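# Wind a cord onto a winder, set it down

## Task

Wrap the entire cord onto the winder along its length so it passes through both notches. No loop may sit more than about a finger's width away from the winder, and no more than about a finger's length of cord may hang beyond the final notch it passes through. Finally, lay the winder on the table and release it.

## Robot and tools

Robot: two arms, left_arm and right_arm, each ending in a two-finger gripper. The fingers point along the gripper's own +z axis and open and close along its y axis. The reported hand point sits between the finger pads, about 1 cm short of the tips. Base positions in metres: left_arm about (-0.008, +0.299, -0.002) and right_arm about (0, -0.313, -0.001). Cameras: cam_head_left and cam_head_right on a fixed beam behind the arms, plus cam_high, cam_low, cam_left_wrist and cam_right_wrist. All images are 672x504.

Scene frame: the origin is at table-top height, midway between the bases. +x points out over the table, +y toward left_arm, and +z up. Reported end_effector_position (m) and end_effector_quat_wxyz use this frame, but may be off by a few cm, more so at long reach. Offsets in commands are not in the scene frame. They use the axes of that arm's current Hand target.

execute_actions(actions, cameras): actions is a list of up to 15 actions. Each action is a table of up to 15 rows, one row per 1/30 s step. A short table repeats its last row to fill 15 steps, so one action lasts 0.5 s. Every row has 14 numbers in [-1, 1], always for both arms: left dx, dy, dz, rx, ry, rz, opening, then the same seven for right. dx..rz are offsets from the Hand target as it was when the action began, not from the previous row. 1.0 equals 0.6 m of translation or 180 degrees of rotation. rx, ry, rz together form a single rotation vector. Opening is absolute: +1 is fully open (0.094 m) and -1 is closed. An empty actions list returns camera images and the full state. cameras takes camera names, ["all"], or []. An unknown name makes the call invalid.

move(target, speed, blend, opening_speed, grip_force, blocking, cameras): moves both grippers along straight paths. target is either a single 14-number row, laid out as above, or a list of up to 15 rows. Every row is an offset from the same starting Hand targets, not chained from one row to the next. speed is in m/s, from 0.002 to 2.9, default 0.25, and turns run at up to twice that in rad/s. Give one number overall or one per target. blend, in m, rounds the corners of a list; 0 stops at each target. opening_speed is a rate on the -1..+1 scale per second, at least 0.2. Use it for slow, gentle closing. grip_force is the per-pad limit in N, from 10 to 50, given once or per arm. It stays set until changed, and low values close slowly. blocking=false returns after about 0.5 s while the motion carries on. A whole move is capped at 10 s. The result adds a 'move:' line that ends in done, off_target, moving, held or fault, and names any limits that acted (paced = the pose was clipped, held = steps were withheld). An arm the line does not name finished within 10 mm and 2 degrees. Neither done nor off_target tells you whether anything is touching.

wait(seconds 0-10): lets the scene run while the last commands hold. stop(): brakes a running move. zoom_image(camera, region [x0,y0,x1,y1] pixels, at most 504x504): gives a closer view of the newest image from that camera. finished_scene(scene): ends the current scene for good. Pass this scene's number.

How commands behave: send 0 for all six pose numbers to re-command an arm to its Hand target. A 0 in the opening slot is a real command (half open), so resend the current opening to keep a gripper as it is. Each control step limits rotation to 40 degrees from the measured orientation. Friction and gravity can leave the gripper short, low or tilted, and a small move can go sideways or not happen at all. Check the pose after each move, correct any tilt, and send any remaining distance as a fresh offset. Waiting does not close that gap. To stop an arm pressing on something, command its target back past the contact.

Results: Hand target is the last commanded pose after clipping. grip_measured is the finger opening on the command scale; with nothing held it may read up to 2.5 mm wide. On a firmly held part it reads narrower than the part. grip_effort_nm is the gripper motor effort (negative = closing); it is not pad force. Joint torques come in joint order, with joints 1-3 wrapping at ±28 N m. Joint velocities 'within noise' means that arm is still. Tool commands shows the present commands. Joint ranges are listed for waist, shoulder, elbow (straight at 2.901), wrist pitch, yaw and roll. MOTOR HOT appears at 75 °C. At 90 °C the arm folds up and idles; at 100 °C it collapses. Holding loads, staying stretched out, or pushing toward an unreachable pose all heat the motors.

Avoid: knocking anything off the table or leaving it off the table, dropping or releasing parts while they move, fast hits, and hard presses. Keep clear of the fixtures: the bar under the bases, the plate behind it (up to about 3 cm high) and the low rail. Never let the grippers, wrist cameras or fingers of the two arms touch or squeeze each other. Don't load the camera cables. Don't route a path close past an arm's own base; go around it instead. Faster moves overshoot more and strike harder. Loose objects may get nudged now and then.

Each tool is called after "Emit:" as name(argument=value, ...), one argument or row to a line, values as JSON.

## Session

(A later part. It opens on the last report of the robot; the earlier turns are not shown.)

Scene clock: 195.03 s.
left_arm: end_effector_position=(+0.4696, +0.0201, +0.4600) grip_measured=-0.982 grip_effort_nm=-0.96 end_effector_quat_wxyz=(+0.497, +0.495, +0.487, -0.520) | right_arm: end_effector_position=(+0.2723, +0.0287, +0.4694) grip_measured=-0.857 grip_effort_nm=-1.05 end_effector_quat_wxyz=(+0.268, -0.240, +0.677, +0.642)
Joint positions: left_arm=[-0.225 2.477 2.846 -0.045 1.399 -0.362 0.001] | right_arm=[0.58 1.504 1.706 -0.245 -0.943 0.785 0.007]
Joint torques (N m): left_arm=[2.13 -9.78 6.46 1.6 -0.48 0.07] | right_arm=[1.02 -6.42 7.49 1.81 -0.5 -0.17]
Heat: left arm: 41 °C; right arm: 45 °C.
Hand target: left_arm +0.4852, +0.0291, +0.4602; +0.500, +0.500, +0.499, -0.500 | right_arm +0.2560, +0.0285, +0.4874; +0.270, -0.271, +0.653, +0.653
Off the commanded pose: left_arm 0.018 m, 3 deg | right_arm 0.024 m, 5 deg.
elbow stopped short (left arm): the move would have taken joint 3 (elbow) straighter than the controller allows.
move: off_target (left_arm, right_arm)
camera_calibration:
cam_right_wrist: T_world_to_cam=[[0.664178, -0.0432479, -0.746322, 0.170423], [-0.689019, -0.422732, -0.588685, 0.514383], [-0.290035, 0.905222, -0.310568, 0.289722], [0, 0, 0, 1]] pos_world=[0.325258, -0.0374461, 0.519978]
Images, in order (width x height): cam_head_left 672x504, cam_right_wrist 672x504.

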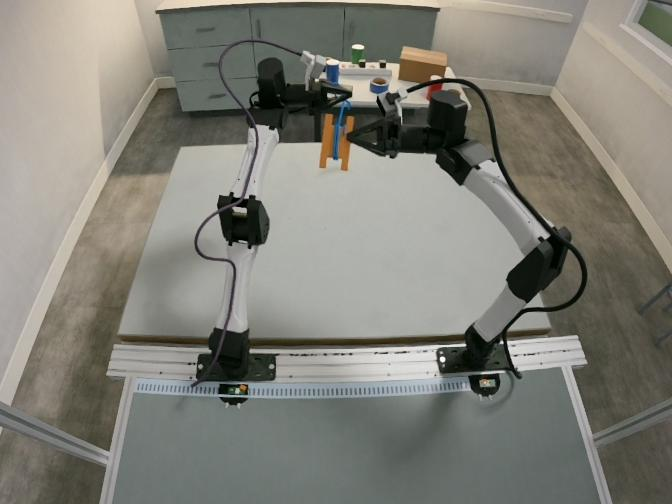

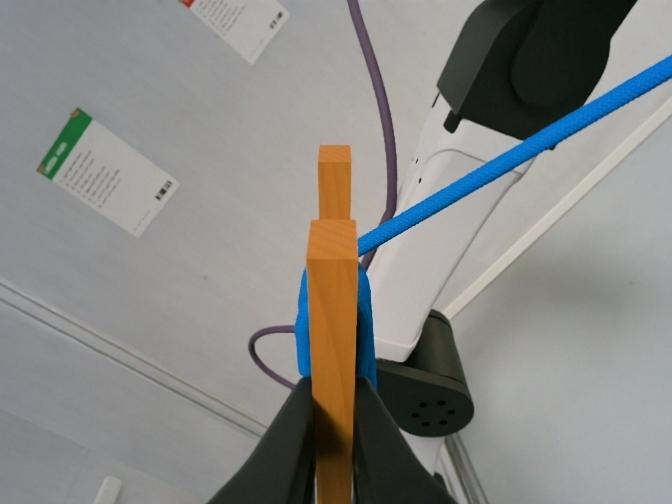

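Emit:
move(
  target=[
    [0.2,-0.0587,0.02,0,0,0,-1,0,0,0,0,0,0,-1],
    [0.35,-0.2087,0.025,0,0,0,-1,0,0,0,0,0,0,-1],
    [0.3587,-0.4087,0.025,0,0,0,-1,0,0,0,0,0,0,-1],
    [0.217,-0.5587,0.025,0,0,0,-1,0,0,0,0,0,0,-1],
    [0.05,-0.6,0.025,0,0,0,-1,0,0,0,0,0,0,-1],
  ],
  speed=0.15,
  blend=[0.04,0.04,0.04,0.04,0],
  cameras=["cam_head_left","cam_left_wrist"],
)

Emit:
zoom_image(
  camera="cam_head_left",
  region=[270, 90, 390, 210],
)

Scene clock: 200.33 s.
left_arm: end_effector_position=(+0.1263, +0.0152, +0.4184) grip_measured=-0.982 grip_effort_nm=-0.96 end_effector_quat_wxyz=(+0.485, +0.495, +0.512, -0.508) | right_arm: end_effector_position=(+0.2611, +0.0328, +0.4672) grip_measured=-0.857 grip_effort_nm=-1.05 end_effector_quat_wxyz=(+0.249, -0.264, +0.669, +0.649)
Joint positions: left_arm=[-0.637 0.964 1.088 -0.115 0.972 -0.076 0.001] | right_arm=[0.59 1.509 1.704 -0.246 -0.996 0.77 0.007]
Joint torques (N m): left_arm=[-0.12 -0.83 8.08 1.86 -0.11 0.3] | right_arm=[0.34 -6.91 7.72 1.81 0.06 -0.01]
Motor temperatures (°C): left_arm=[25 37 41 40 26 25 27] | right_arm=[22 38 41 47 24 26 28]
Heat: left arm: 41 °C; right arm: 47 °C.
Hand target: left_arm +0.1252, +0.0145, +0.4299; +0.500, +0.500, +0.499, -0.500 | right_arm +0.2560, +0.0284, +0.4875; +0.270, -0.271, +0.653, +0.653
Off the commanded pose: left_arm 0.012 m, 3 deg | right_arm 0.021 m, 3 deg.
move: off_target (left_arm, right_arm)
camera_calibration:
cam_left_wrist: T_world_to_cam=[[-0.997636, 0.0166292, 0.06667, 0.0973076], [-0.0540347, 0.409506, -0.910706, 0.421213], [-0.0424461, -0.912156, -0.407639, 0.276126], [0, 0, 0, 1]] pos_world=[0.131558, 0.0777624, 0.489673]
Images, in order (width x height): cam_head_left 672x504, cam_left_wrist 672x504.

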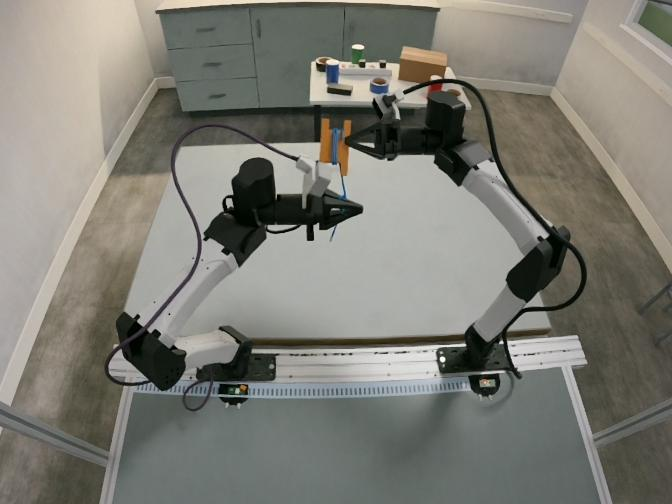

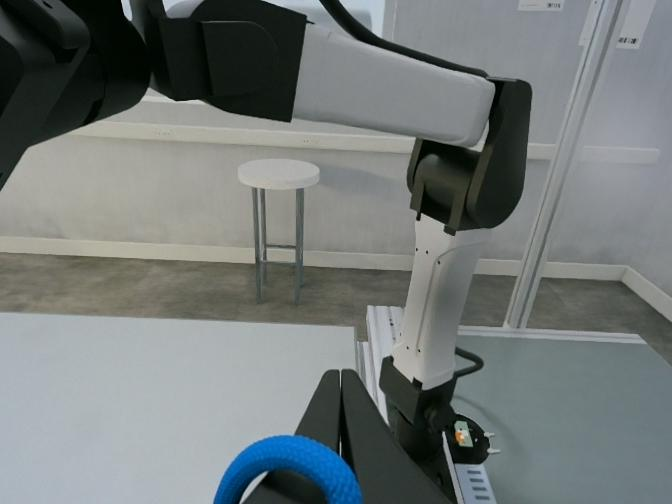

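Scaled by 4.200 from the camera's 672x504 image, which has a finer 960x720 frame.

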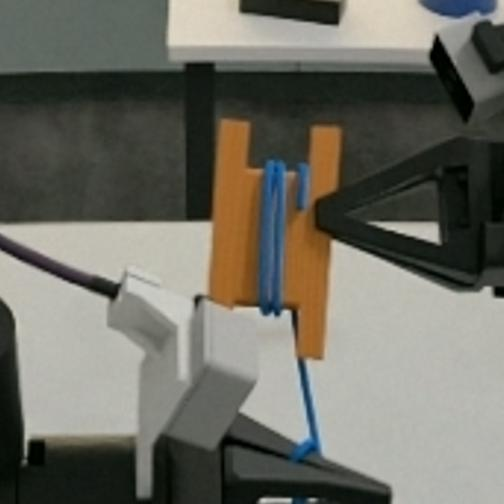

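Emit:
move(
  target=[
    [-0.1835,0.041,-0.024,0,0,0,-1,0,0,0,0,0,0,-1],
    [-0.2835,0.141,-0.016,0,0,0,-1,0,0,0,0,0,0,-1],
    [-0.292,0.291,-0.014,0,0,0,-1,0,0,0,0,0,0,-1],
    [-0.217,0.441,-0.014,0,0,0,-1,0,0,0,0,0,0,-1],
    [-0.05,0.575,-0.014,0,0,0,-1,0,0,0,0,0,0,-1],
  ],
  speed=0.15,
  blend=[0.03,0.03,0.03,0.03,0],
  cameras=["cam_head_left","cam_right_wrist"],
)

Emit:
zoom_image(
  camera="cam_head_left",
  region=[270, 70, 390, 190],
)

Scene clock: 204.83 s.
left_arm: end_effector_position=(+0.3943, +0.0208, +0.4787) grip_measured=-0.982 grip_effort_nm=-0.94 end_effector_quat_wxyz=(+0.447, +0.566, +0.439, -0.536) | right_arm: end_effector_position=(+0.3232, +0.0118, +0.4572) grip_measured=-0.857 grip_effort_nm=-1.04 end_effector_quat_wxyz=(+0.318, -0.157, +0.714, +0.603)
Joint positions: left_arm=[-0.247 2.325 2.808 -0.463 1.571 -0.008 0.001] | right_arm=[0.526 1.526 1.714 -0.273 -0.782 0.797 0.007]
Joint torques (N m): left_arm=[4.08 -5.26 2.89 1.42 -1.65 0.5] | right_arm=[4.36 -9.39 6.67 2.04 -2.2 -0.41]
Heat: left arm: 41 °C; right arm: 46 °C.
Hand target: left_arm +0.4704, +0.0226, +0.4601; +0.500, +0.500, +0.499, -0.500 | right_arm +0.2560, +0.0285, +0.4874; +0.270, -0.271, +0.654, +0.653
Off the commanded pose: left_arm 0.078 m, 13 deg | right_arm 0.076 m, 17 deg.
elbow stopped short (left arm): the move would have taken joint 3 (elbow) straighter than the controller allows.
move: off_target (left_arm, right_arm)
camera_calibration:
cam_right_wrist: T_world_to_cam=[[0.607063, -0.204652, -0.767849, 0.15692], [-0.787883, -0.280873, -0.548043, 0.546721], [-0.10351, 0.937672, -0.331749, 0.264977], [0, 0, 0, 1]] pos_world=[0.36292, -0.0627885, 0.508023]
Images, in order (width x height): cam_head_left 672x504, cam_right_wrist 672x504.

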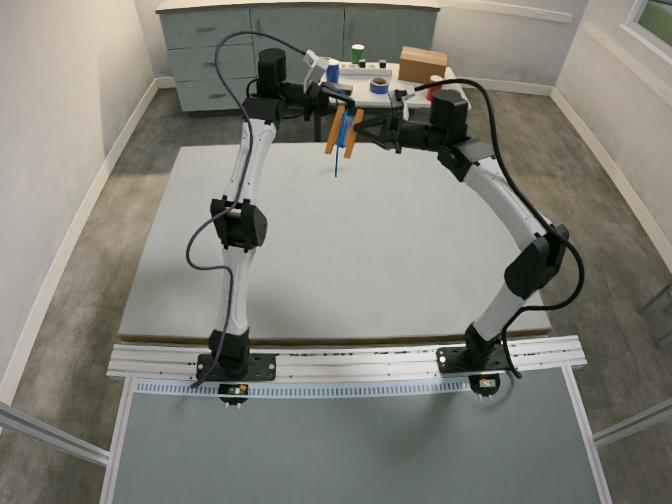

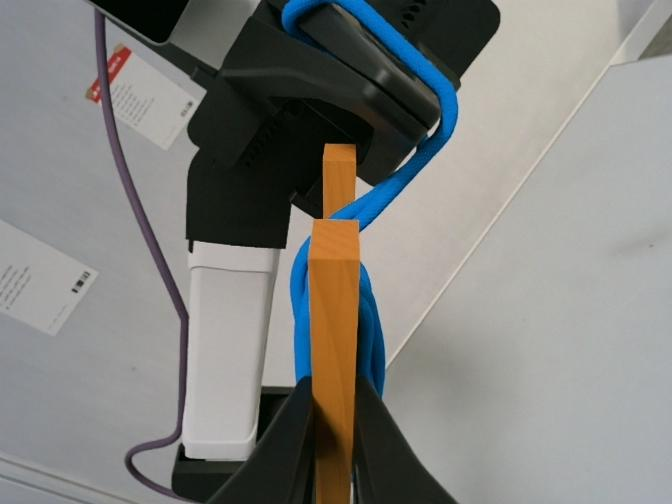

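Scaled by 4.200 from the camera's 672x504 image, which has a finer 960x720 frame.

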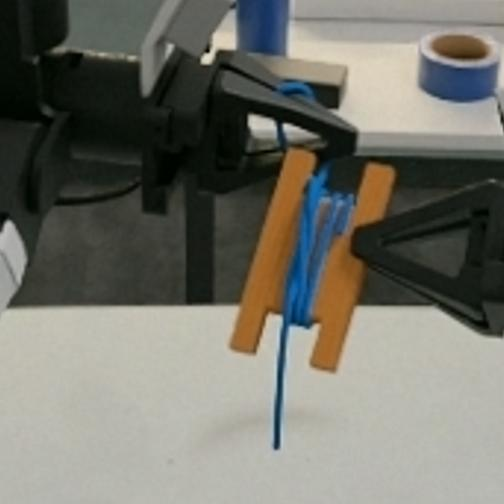

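Emit:
move(
  target=[
    [-0.02,-0.08,0,0,0,0,-0.93,0,0,0,0,0,0,-1],
    [0.03,0.0,0.01,0,0,0,-0.93,0,0,0,0,0,0,-1],
    [0.05,0.06,0.012,0,0,0,-0.93,0,0,0,0,0,0,-1],
  ],
  speed=0.08,
  cameras=["cam_head_left","cam_right_wrist","cam_high"],
)

Emit:
zoom_image(
  camera="cam_head_left",
  region=[270, 70, 390, 190],
)

Scene clock: 209.43 s.
left_arm: end_effector_position=(+0.4212, +0.0159, +0.4568) grip_measured=-0.932 grip_effort_nm=0.12 end_effector_quat_wxyz=(+0.455, +0.571, +0.431, -0.530) | right_arm: end_effector_position=(+0.3403, +0.0031, +0.4422) grip_measured=-0.857 grip_effort_nm=-1.05 end_effector_quat_wxyz=(+0.329, -0.127, +0.733, +0.581)
Joint positions: left_arm=[-0.247 2.439 2.883 -0.331 1.571 -0.074 0.003] | right_arm=[0.506 1.528 1.695 -0.297 -0.723 0.785 0.007]
Joint torques (N m): left_arm=[3.9 -4.56 2.04 1.57 -1.76 0.25] | right_arm=[5.18 -10.86 7.27 2.2 -2.79 -0.46]
Heat: left arm: 40 °C; right arm: 47 °C.
Hand target: left_arm +0.5063, +0.0153, +0.4301; +0.500, +0.500, +0.499, -0.500 | right_arm +0.2561, +0.0285, +0.4874; +0.271, -0.271, +0.653, +0.653
Off the commanded pose: left_arm 0.089 m, 13 deg | right_arm 0.099 m, 22 deg.
elbow stopped short (left arm): the move would have taken joint 3 (elbow) straighter than the controller allows.
elbow read too straight (left arm): the controller reads joint 3 (elbow) straighter than it allows; while it does, the hand can move without a command.
move: off_target (left_arm, right_arm)
camera_calibration:
cam_right_wrist: T_world_to_cam=[[0.569868, -0.274722, -0.774454, 0.149025], [-0.820725, -0.237017, -0.519839, 0.548089], [-0.0407473, 0.931853, -0.36054, 0.261306], [0, 0, 0, 1]] pos_world=[0.375553, -0.0726524, 0.494542]
Images, in order (width x height): cam_head_left 672x504, cam_high 672x504, cam_right_wrist 672x504.

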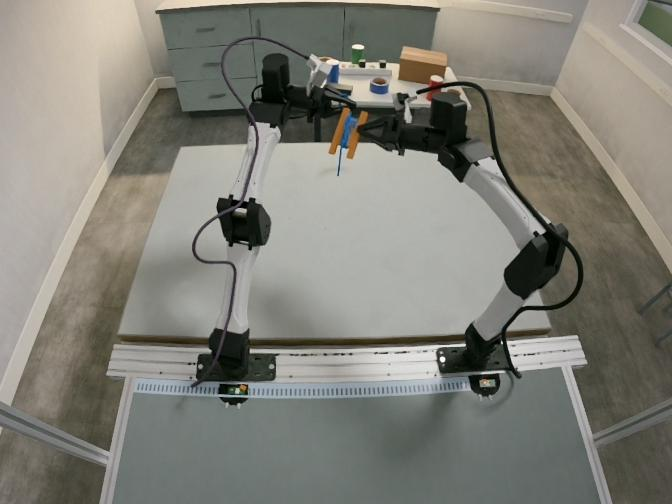

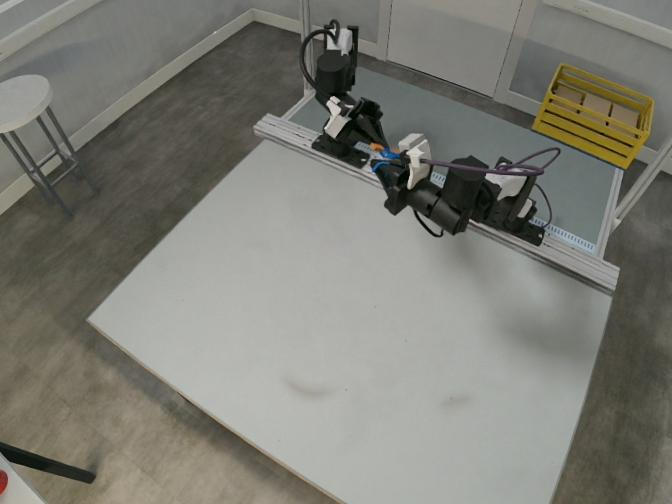

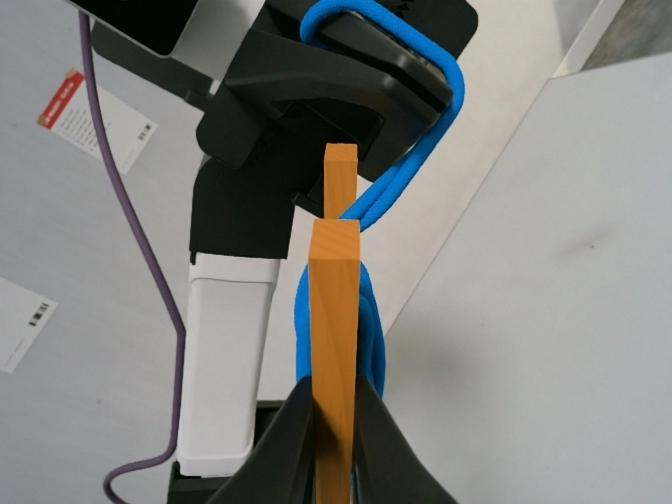

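Scaled by 4.200 from the camera's 672x504 image, which has a finer 960x720 frame.

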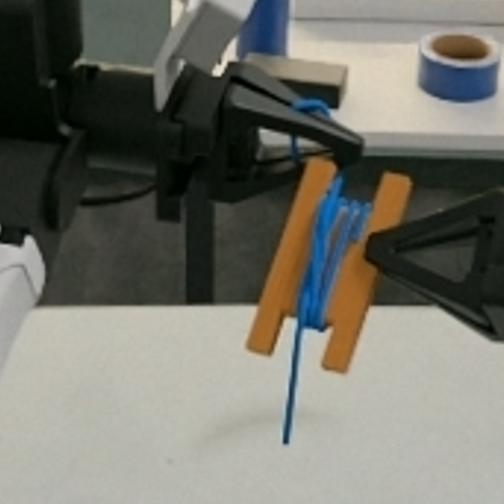

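Emit:
move(
  target=[
    [-0.058,-0.202,-0.01,0,0,0,-0.93,0,0,0,0,0,0,-1],
    [-0.058,-0.202,-0.01,0,0,0,0.2,0,0,0,0,0,0,-1],
    [-0.058,-0.18,-0.28,0,0,0,0.2,0,0,0,0,0,0,-1],
  ],
  speed=0.12,
  opening_speed=0.8,
  cameras=["cam_head_left","cam_right_wrist","cam_left_wrist"],
)

Emit:
zoom_image(
  camera="cam_head_left",
  region=[270, 90, 390, 210],
)

Scene clock: 215.77 s.
left_arm: end_effector_position=(+0.4120, +0.1834, +0.4525) grip_measured=+0.198 grip_effort_nm=0.14 end_effector_quat_wxyz=(+0.520, +0.450, +0.552, -0.471) | right_arm: end_effector_position=(+0.2669, +0.0323, +0.4659) grip_measured=-0.857 grip_effort_nm=-1.05 end_effector_quat_wxyz=(+0.252, -0.252, +0.674, +0.647)
Joint positions: left_arm=[0.126 1.869 1.941 -0.054 1.578 -0.101 0.056] | right_arm=[0.586 1.513 1.705 -0.246 -0.978 0.782 0.007]
Joint torques (N m): left_arm=[0.64 -12.04 4.92 1.48 0.08 0.29] | right_arm=[0.69 -7.49 7.45 1.87 -0.14 -0.12]
Heat: left arm: 40 °C; right arm: 47 °C.
Hand target: left_arm +0.3983, +0.1834, +0.4648; +0.500, +0.500, +0.499, -0.500 | right_arm +0.2561, +0.0284, +0.4875; +0.271, -0.271, +0.653, +0.653
Off the commanded pose: left_arm 0.018 m, 9 deg | right_arm 0.024 m, 4 deg.
joint sent to its limit (left arm) — joint 5 (wrist yaw), upper limit. The joint targets are off in orientation, not in position.
move: off_target (left_arm, right_arm); target 2's new opening was sent with left_arm's hand 0.019 m and 9 deg from that target
camera_calibration:
cam_left_wrist: T_world_to_cam=[[-0.987019, -0.140007, 0.0786896, 0.396144], [-0.128531, 0.394816, -0.909725, 0.431801], [0.0962996, -0.90803, -0.407686, 0.397654], [0, 0, 0, 1]] pos_world=[0.408208, 0.246062, 0.523766]
cam_right_wrist: T_world_to_cam=[[0.660734, -0.019146, -0.750376, 0.173473], [-0.674827, -0.452906, -0.582653, 0.504452], [-0.328694, 0.891353, -0.31217, 0.295266], [0, 0, 0, 1]] pos_world=[0.32285, -0.0313955, 0.516264]
Images, in order (width x height): cam_head_left 672x504, cam_left_wrist 672x504, cam_right_wrist 672x504.

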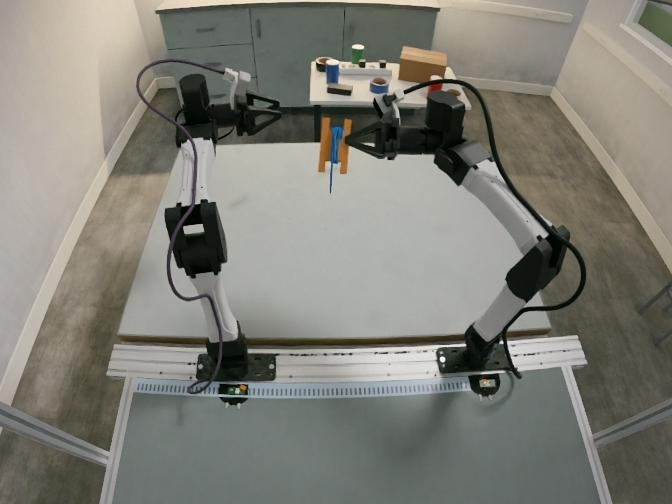

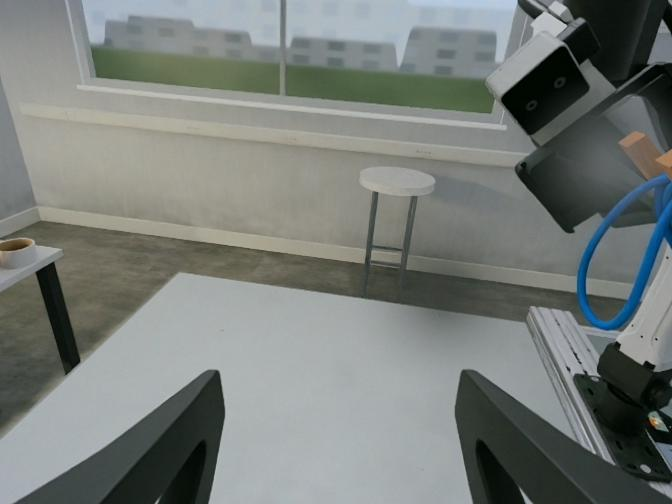

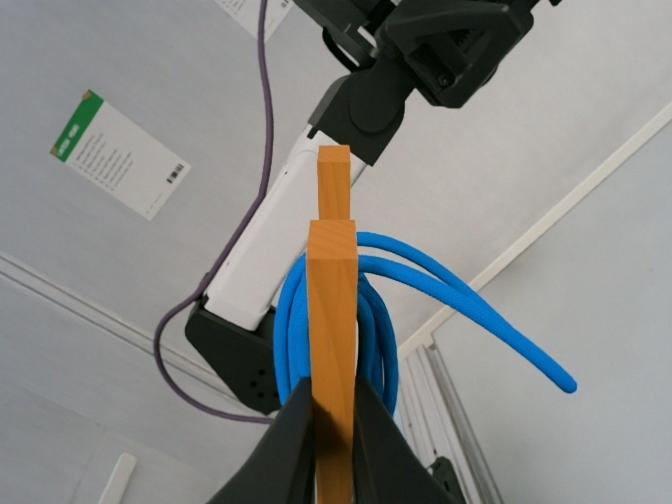

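Scaled by 4.200 from the camera's 672x504 image, which has a finer 960x720 frame.

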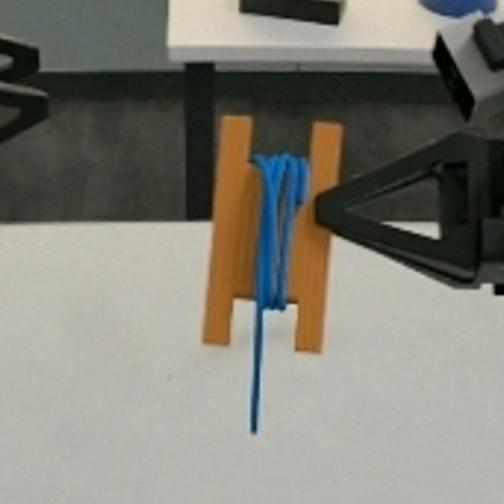

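Emit:
move(
  target=[
    [0.05,-0.144,0.05,0,0,0,0.2,0,0,0,0,0,0,-1],
    [0.05,-0.144,0.281,0,0,0,0.2,0,0,0,0,0,0,-1],
    [0.05,-0.144,0.281,0,0,0,-0.93,0,0,0,0,0,0,-1],
    [0.18,-0.085,0.281,0,0,0,-0.93,0,0,0,0,0,0,-1],
  ],
  speed=[0.2,0.12,0.1,0.07],
  opening_speed=1.2,
  blend=[0.01,0,0,0],
  cameras=["cam_head_left","cam_right_wrist","cam_left_wrist"],
)

Emit:
zoom_image(
  camera="cam_head_left",
  region=[270, 90, 390, 210],
)

Scene clock: 221.63 s.
left_arm: end_effector_position=(+0.3435, +0.0161, +0.3641) grip_measured=-0.925 grip_effort_nm=-0.22 end_effector_quat_wxyz=(+0.504, +0.506, +0.493, -0.498) | right_arm: end_effector_position=(+0.2705, +0.0292, +0.4619) grip_measured=-0.857 grip_effort_nm=-1.04 end_effector_quat_wxyz=(+0.249, -0.239, +0.686, +0.641)
Joint positions: left_arm=[-0.306 1.693 1.356 0.422 1.303 -0.092 0.004] | right_arm=[0.578 1.51 1.708 -0.282 -0.964 0.781 0.007]
Joint torques (N m): left_arm=[0.28 -6.17 5.09 1.72 -0.1 0.03] | right_arm=[1.13 -7.13 7.27 2.18 -0.3 -0.16]
Heat: left arm: 40 °C; right arm: 47 °C.
Hand target: left_arm +0.3473, +0.0147, +0.3569; +0.500, +0.500, +0.499, -0.500 | right_arm +0.2559, +0.0284, +0.4875; +0.271, -0.271, +0.653, +0.653
Off the commanded pose: left_arm 0.008 m, 1 deg | right_arm 0.029 m, 6 deg.
move: off_target (right_arm); target 3's new opening was sent with left_arm's hand 0.011 m and 2 deg from that target
camera_calibration:
cam_left_wrist: T_world_to_cam=[[-0.999784, 0.0189956, 0.00841902, 0.339437], [-0.000264992, 0.393505, -0.919322, 0.368045], [-0.020776, -0.919126, -0.393415, 0.251465], [0, 0, 0, 1]] pos_world=[0.344686, 0.0798527, 0.434425]
cam_right_wrist: T_world_to_cam=[[0.641675, -0.0466891, -0.765554, 0.181062], [-0.698511, -0.447803, -0.558171, 0.498009], [-0.316757, 0.892912, -0.319957, 0.298243], [0, 0, 0, 1]] pos_world=[0.326152, -0.0348414, 0.512012]
Images, in order (width x height): cam_head_left 672x504, cam_left_wrist 672x504, cam_right_wrist 672x504.

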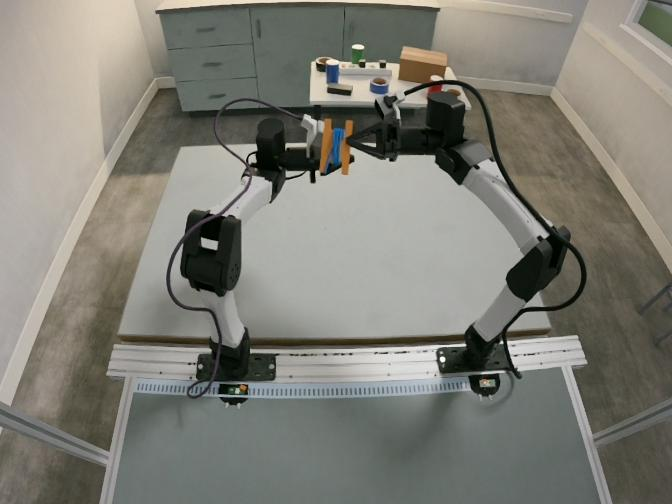

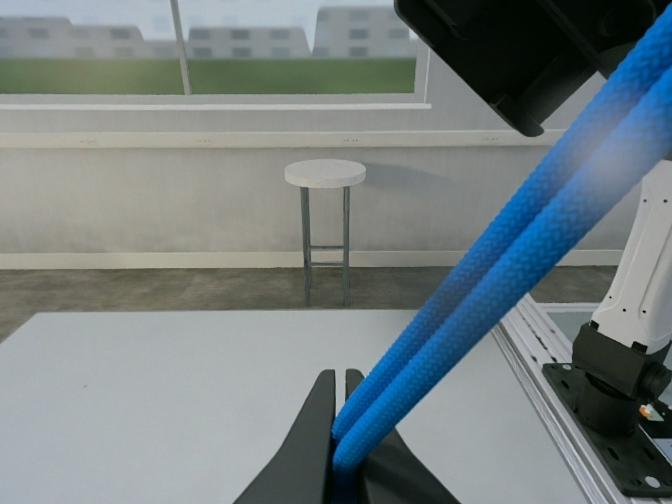

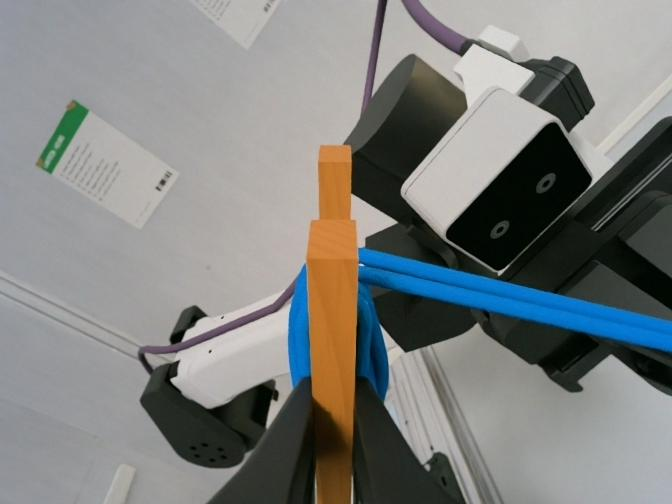

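Scaled by 4.200 from the camera's 672x504 image, which has a finer 960x720 frame.

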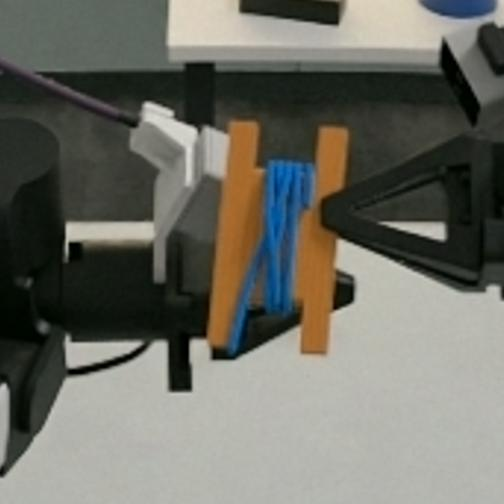

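Emit:
move(
  target=[
    [0.09,0.03,0,0,0,0,-0.93,0,0,0,0,0,0,-1],
    [0.14,0.045,0,0,0,0,-0.93,0,0,0,0,0,0,-1],
  ],
  speed=0.06,
  cameras=["cam_head_left","cam_right_wrist","cam_left_wrist"],
)

Emit:
zoom_image(
  camera="cam_head_left",
  region=[270, 90, 390, 210],
)

Scene clock: 224.33 s.
left_arm: end_effector_position=(+0.3588, +0.0123, +0.3079) grip_measured=-0.926 grip_effort_nm=-0.22 end_effector_quat_wxyz=(+0.535, +0.533, +0.445, -0.481) | right_arm: end_effector_position=(+0.2795, +0.0256, +0.4319) grip_measured=-0.857 grip_effort_nm=-1.05 end_effector_quat_wxyz=(+0.219, -0.194, +0.732, +0.615)
Joint positions: left_arm=[-0.306 1.834 1.228 0.836 1.325 -0.109 0.003] | right_arm=[0.573 1.511 1.695 -0.413 -0.907 0.773 0.007]
Joint torques (N m): left_arm=[1.35 -4.07 3.22 0.79 -0.29 -0.04] | right_arm=[1.21 -8.95 7.86 3.03 -0.95 -0.44]
Heat: left arm: 40 °C; right arm: 48 °C.
Hand target: left_arm +0.3744, +0.0146, +0.2728; +0.500, +0.500, +0.499, -0.500 | right_arm +0.2559, +0.0284, +0.4875; +0.271, -0.271, +0.653, +0.653
Off the commanded pose: left_arm 0.038 m, 9 deg | right_arm 0.060 m, 15 deg.
move: off_target (left_arm, right_arm)
camera_calibration:
cam_left_wrist: T_world_to_cam=[[-0.992209, 0.0433799, -0.11679, 0.390934], [0.124572, 0.35952, -0.924785, 0.275245], [0.00187128, -0.932128, -0.362123, 0.208595], [0, 0, 0, 1]] pos_world=[0.35321, 0.0785222, 0.375736]
cam_right_wrist: T_world_to_cam=[[0.548898, -0.151077, -0.822123, 0.205242], [-0.779675, -0.447122, -0.438392, 0.457001], [-0.301358, 0.881622, -0.363216, 0.309486], [0, 0, 0, 1]] pos_world=[0.336921, -0.037507, 0.48149]
Images, in order (width x height): cam_head_left 672x504, cam_left_wrist 672x504, cam_right_wrist 672x504.

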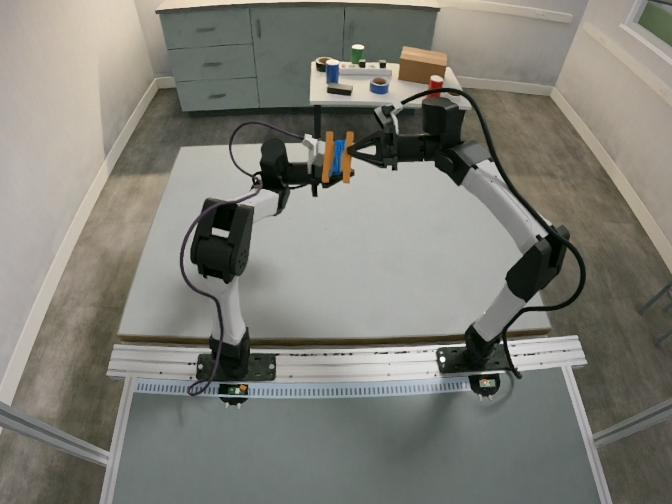

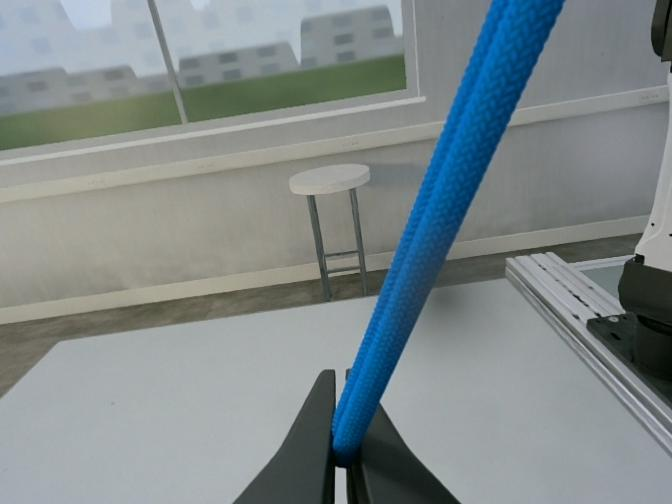

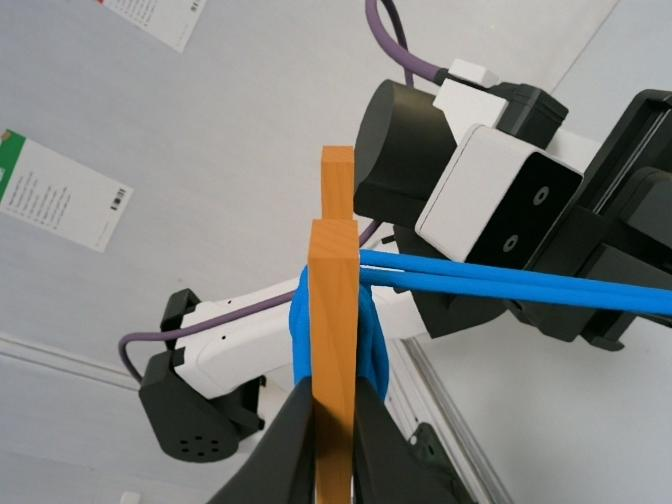

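Scaled by 4.200 from the camera's 672x504 image, which has a finer 960x720 frame.

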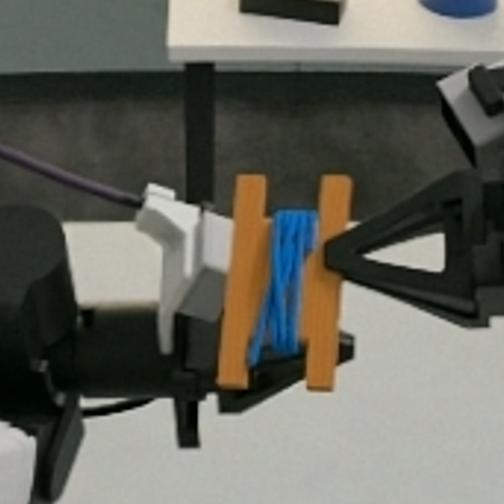

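Emit:
move(
  target=[
    [-0.12,-0.04,0,0,0,0,-0.85,0,0,0,0,0,0,-1],
    [0.03,0.02,0,0,0,0,-0.85,0,0,0,0,0,0,-1],
    [0.06,0.03,0.0,0,0,0,-0.85,0,0,0,0,0,0,-1],
  ],
  speed=0.07,
  cameras=["cam_head_left","cam_right_wrist","cam_left_wrist"],
)

Emit:
zoom_image(
  camera="cam_head_left",
  region=[270, 90, 390, 210],
)

Scene clock: 229.53 s.
left_arm: end_effector_position=(+0.3888, +0.0090, +0.2377) grip_measured=-0.852 grip_effort_nm=0.14 end_effector_quat_wxyz=(+0.492, +0.501, +0.502, -0.504) | right_arm: end_effector_position=(+0.2639, +0.0289, +0.4713) grip_measured=-0.857 grip_effort_nm=-1.04 end_effector_quat_wxyz=(+0.262, -0.259, +0.669, +0.646)
Joint positions: left_arm=[-0.301 1.993 1.227 0.816 1.312 -0.091 0.007] | right_arm=[0.583 1.501 1.707 -0.248 -0.979 0.767 0.007]
Joint torques (N m): left_arm=[1.55 -8.5 4.98 1.95 0.03 0.02] | right_arm=[0.76 -6.12 7.58 1.9 -0.12 0.01]
Heat: left arm: 41 °C; right arm: 47 °C.
Hand target: left_arm +0.3924, +0.0146, +0.2371; +0.500, +0.500, +0.499, -0.500 | right_arm +0.2561, +0.0284, +0.4874; +0.270, -0.271, +0.654, +0.653
Off the commanded pose: left_arm 0.007 m, 1 deg | right_arm 0.018 m, 3 deg.
move: off_target (right_arm)
camera_calibration:
cam_left_wrist: T_world_to_cam=[[-0.998943, 0.0220037, 0.0403577, 0.378008], [-0.0280936, 0.402663, -0.914917, 0.264443], [-0.0363821, -0.915084, -0.401619, 0.204194], [0, 0, 0, 1]] pos_world=[0.392467, 0.0720557, 0.308696]
cam_right_wrist: T_world_to_cam=[[0.679531, -0.0153086, -0.733487, 0.166449], [-0.660626, -0.447596, -0.602687, 0.509568], [-0.319079, 0.894105, -0.314268, 0.29733], [0, 0, 0, 1]] pos_world=[0.318398, -0.0352151, 0.52264]
Images, in order (width x height): cam_head_left 672x504, cam_left_wrist 672x504, cam_right_wrist 672x504.

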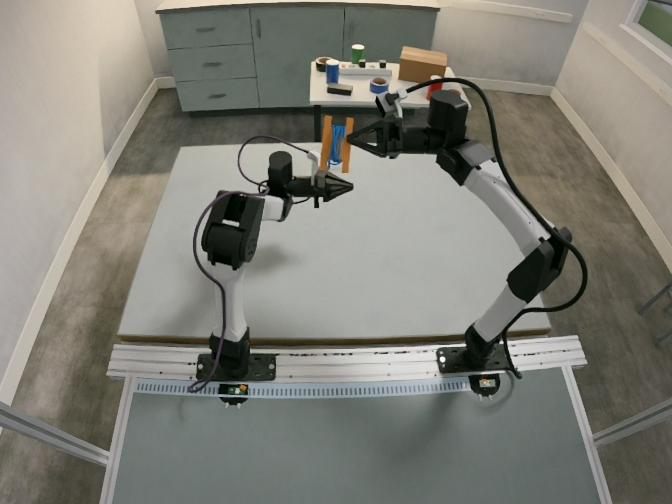

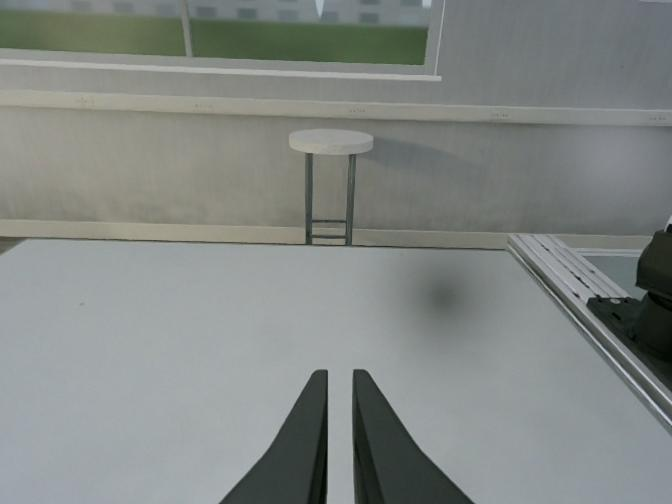

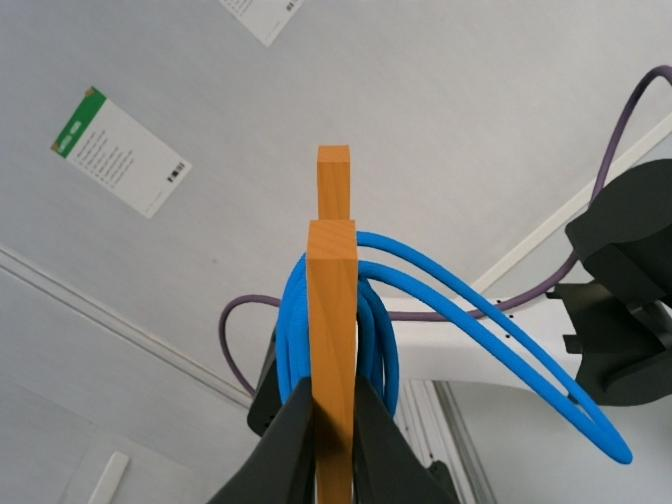

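Scaled by 4.200 from the camera's 672x504 image, which has a finer 960x720 frame.

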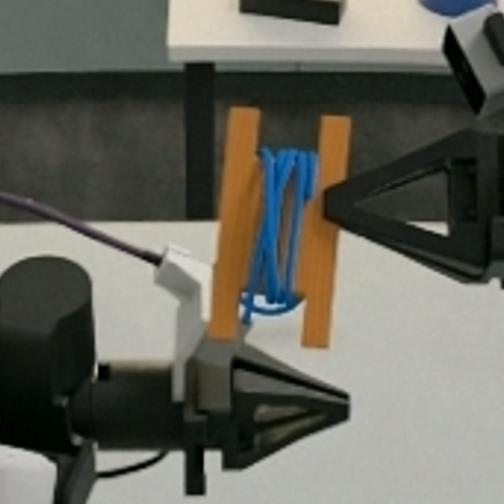

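Emit:
move(
  target=[
    [0,0,-0.25,0,0,0,-0.5,0,0,0,0,0,0.2,-1],
    [0,0,-0.25,0,0,0,-0.5,0,0,0,0,0,0.41,-1],
  ],
  speed=0.25,
  blend=[0.02,0],
  cameras=["cam_head_left","cam_right_wrist","cam_left_wrist"],
)

Emit:
zoom_image(
  camera="cam_head_left",
  region=[270, 90, 390, 210],
)

Scene clock: 233.63 s.
left_arm: end_effector_position=(+0.3985, +0.1627, +0.2220) grip_measured=-0.502 grip_effort_nm=0.14 end_effector_quat_wxyz=(+0.503, +0.462, +0.543, -0.489) | right_arm: end_effector_position=(+0.2631, +0.0285, +0.4752) grip_measured=-0.857 grip_effort_nm=-1.05 end_effector_quat_wxyz=(-0.175, +0.190, +0.689, +0.677)
Joint positions: left_arm=[0.071 1.953 1.097 0.884 1.58 -0.125 0.023] | right_arm=[0.583 1.501 1.716 -0.245 -0.98 2.053 0.007]
Joint torques (N m): left_arm=[0.88 -12.36 4.51 1.56 0.06 0.28] | right_arm=[0.58 -5.91 6.94 1.85 -0.15 0.05]
Heat: left arm: 40 °C; right arm: 47 °C.
Hand target: left_arm +0.3926, +0.1645, +0.2367; +0.500, +0.500, +0.499, -0.500 | right_arm +0.2561, +0.0284, +0.4876; -0.176, +0.176, +0.685, +0.685
Off the commanded pose: left_arm 0.016 m, 7 deg | right_arm 0.014 m, 2 deg.
joint sent to its limit (left arm) — joint 5 (wrist yaw), upper limit. The joint targets are off in orientation, not in position.
move: off_target (left_arm, right_arm)
camera_calibration:
cam_left_wrist: T_world_to_cam=[[-0.992232, -0.0835884, 0.0921348, 0.387968], [-0.118183, 0.402129, -0.907923, 0.222789], [0.0388418, -0.911759, -0.408884, 0.309933], [0, 0, 0, 1]] pos_world=[0.399246, 0.225424, 0.293256]
cam_right_wrist: T_world_to_cam=[[-0.504584, 0.00555301, -0.863345, 0.542573], [-0.785614, -0.417669, 0.456468, 0.0399761], [-0.358058, 0.908582, 0.215112, 0.0570194], [0, 0, 0, 1]] pos_world=[0.325596, -0.0381229, 0.437914]
Images, in order (width x height): cam_head_left 672x504, cam_left_wrist 672x504, cam_right_wrist 672x504.

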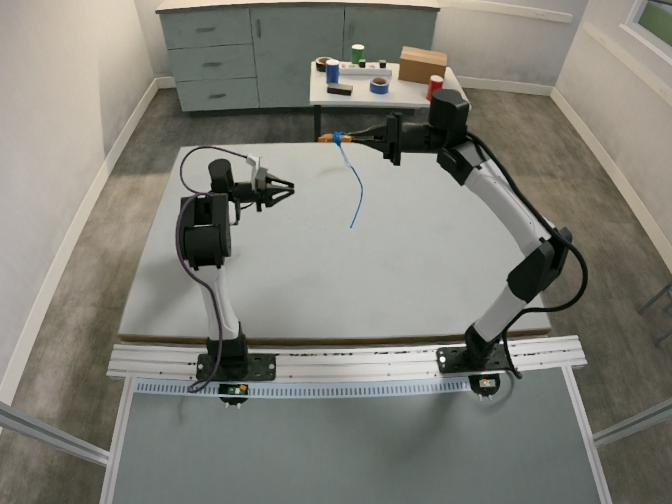

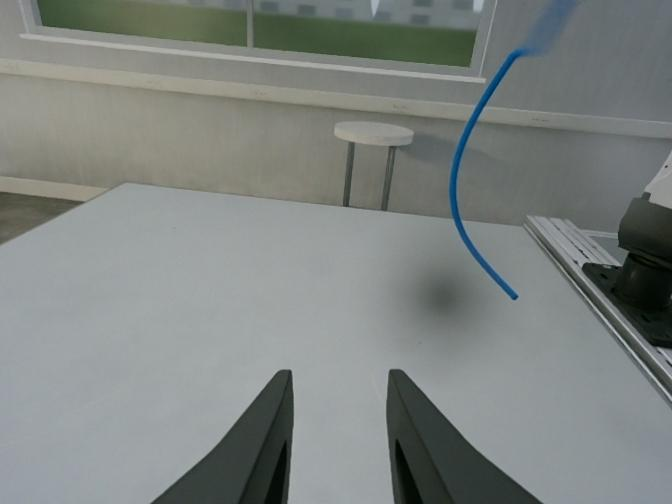

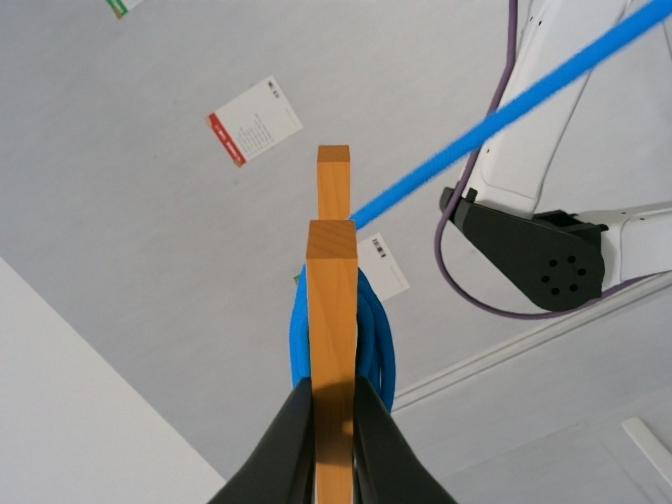

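Scaled by 4.200 from the camera's 672x504 image, which has a finer 960x720 frame.

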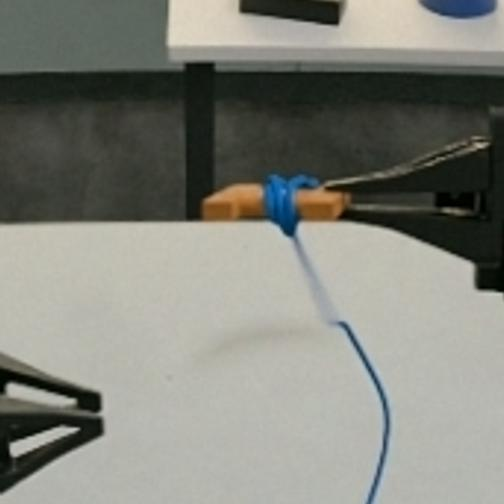

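Emit:
move(
  target=[-0.003,-0.154,-0.01,0,0,0,0.7,0,0,0,0,0,-0.41,-1],
  speed=0.25,
  cameras=["cam_left_wrist","cam_head_left"],
)

Emit:
zoom_image(
  camera="cam_head_left",
  region=[270, 90, 390, 210],
)

Scene clock: 237.43 s.
left_arm: end_effector_position=(+0.3035, +0.1676, +0.2318) grip_measured=+0.698 grip_effort_nm=0.14 end_effector_quat_wxyz=(+0.519, +0.454, +0.549, -0.472) | right_arm: end_effector_position=(+0.2632, +0.0285, +0.4778) grip_measured=-0.857 grip_effort_nm=-1.05 end_effector_quat_wxyz=(+0.264, -0.257, +0.664, +0.651)
Joint positions: left_arm=[0.121 1.573 0.693 0.884 1.582 -0.085 0.08] | right_arm=[0.583 1.501 1.716 -0.23 -0.98 0.789 0.007]
Joint torques (N m): left_arm=[1.24 -7.76 4.48 1.55 0.05 0.26] | right_arm=[1.02 -5.85 6.84 1.69 -0.07 -0.18]
Heat: left arm: 40 °C; right arm: 46 °C.
Hand target: left_arm +0.3002, +0.1707, +0.2385; +0.500, +0.500, +0.499, -0.500 | right_arm +0.2561, +0.0284, +0.4876; +0.271, -0.271, +0.653, +0.653
Off the commanded pose: left_arm 0.008 m, 9 deg | right_arm 0.012 m, 2 deg.
joint sent to its limit (left arm) — joint 5 (wrist yaw), upper limit. The joint targets are off in orientation, not in position.
move: off_target (left_arm, right_arm)
camera_calibration:
cam_left_wrist: T_world_to_cam=[[-0.988639, -0.130215, 0.0750826, 0.303918], [-0.121365, 0.396834, -0.909832, 0.220789], [0.0886788, -0.908607, -0.408129, 0.30629], [0, 0, 0, 1]] pos_world=[0.3001, 0.230256, 0.303067]
Images, in order (width x height): cam_head_left 672x504, cam_left_wrist 672x504.

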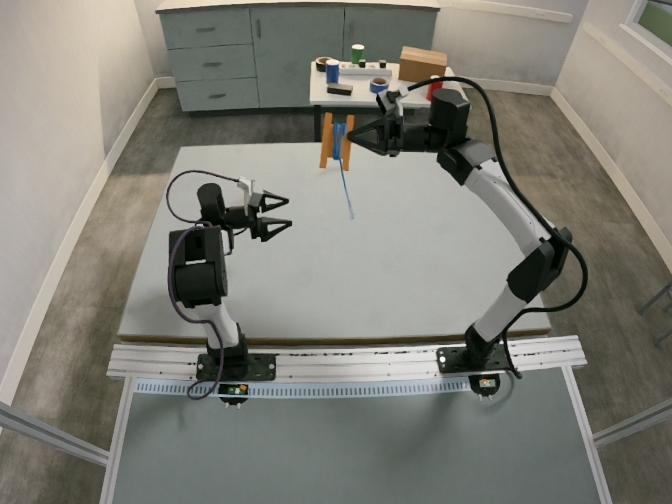

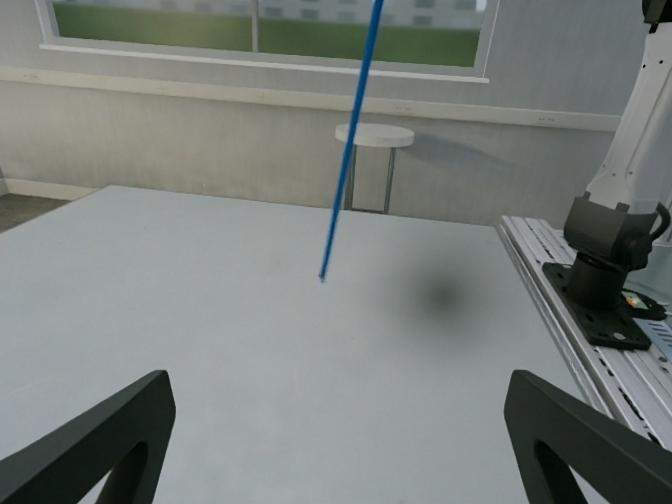

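Scaled by 4.200 from the camera's 672x504 image, which has a finer 960x720 frame.

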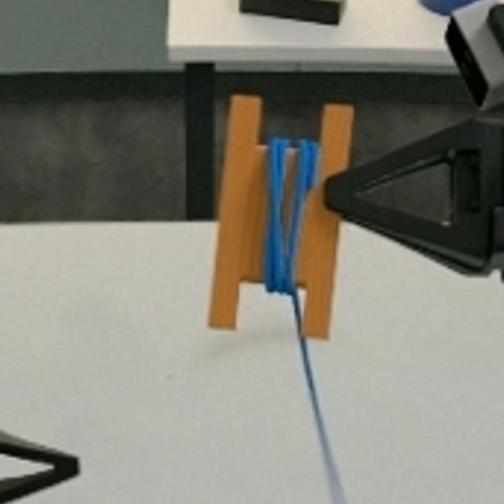

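Emit:
wait(
  seconds=2,
  cameras=["cam_left_wrist"],
)

Scene clock: 239.53 s.
left_arm: end_effector_position=(+0.3035, +0.1676, +0.2318) grip_measured=+0.698 grip_effort_nm=0.14 end_effector_quat_wxyz=(+0.519, +0.454, +0.549, -0.472) | right_arm: end_effector_position=(+0.2632, +0.0285, +0.4778) grip_measured=-0.857 grip_effort_nm=-1.04 end_effector_quat_wxyz=(+0.264, -0.257, +0.664, +0.650)
Joint positions: left_arm=[0.121 1.573 0.693 0.884 1.582 -0.085 0.08] | right_arm=[0.583 1.501 1.716 -0.23 -0.98 0.788 0.007]
Joint torques (N m): left_arm=[1.22 -7.77 4.46 1.54 0.04 0.27] | right_arm=[0.96 -5.68 6.79 1.7 -0.08 -0.21]
Heat: left arm: 40 °C; right arm: 46 °C.
Hand target: left_arm +0.3002, +0.1707, +0.2385; +0.500, +0.500, +0.499, -0.500 | right_arm +0.2561, +0.0284, +0.4876; +0.271, -0.271, +0.653, +0.653
Tool commands: left_gripper/opening=+0.7 right_gripper/opening=-1.0
Off the commanded pose: left_arm 0.008 m, 9 deg | right_arm 0.012 m, 2 deg.
wait: 2.00 s; at rest by 0.07 s
camera_calibration:
cam_left_wrist: T_world_to_cam=[[-0.988639, -0.130215, 0.0750826, 0.303918], [-0.121365, 0.396834, -0.909832, 0.220789], [0.0886788, -0.908607, -0.408129, 0.30629], [0, 0, 0, 1]] pos_world=[0.3001, 0.230256, 0.303067]
Images, in order (width x height): cam_left_wrist 672x504.

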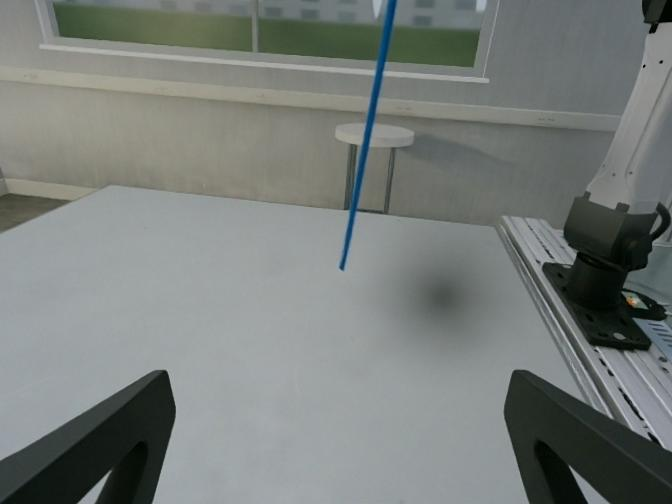

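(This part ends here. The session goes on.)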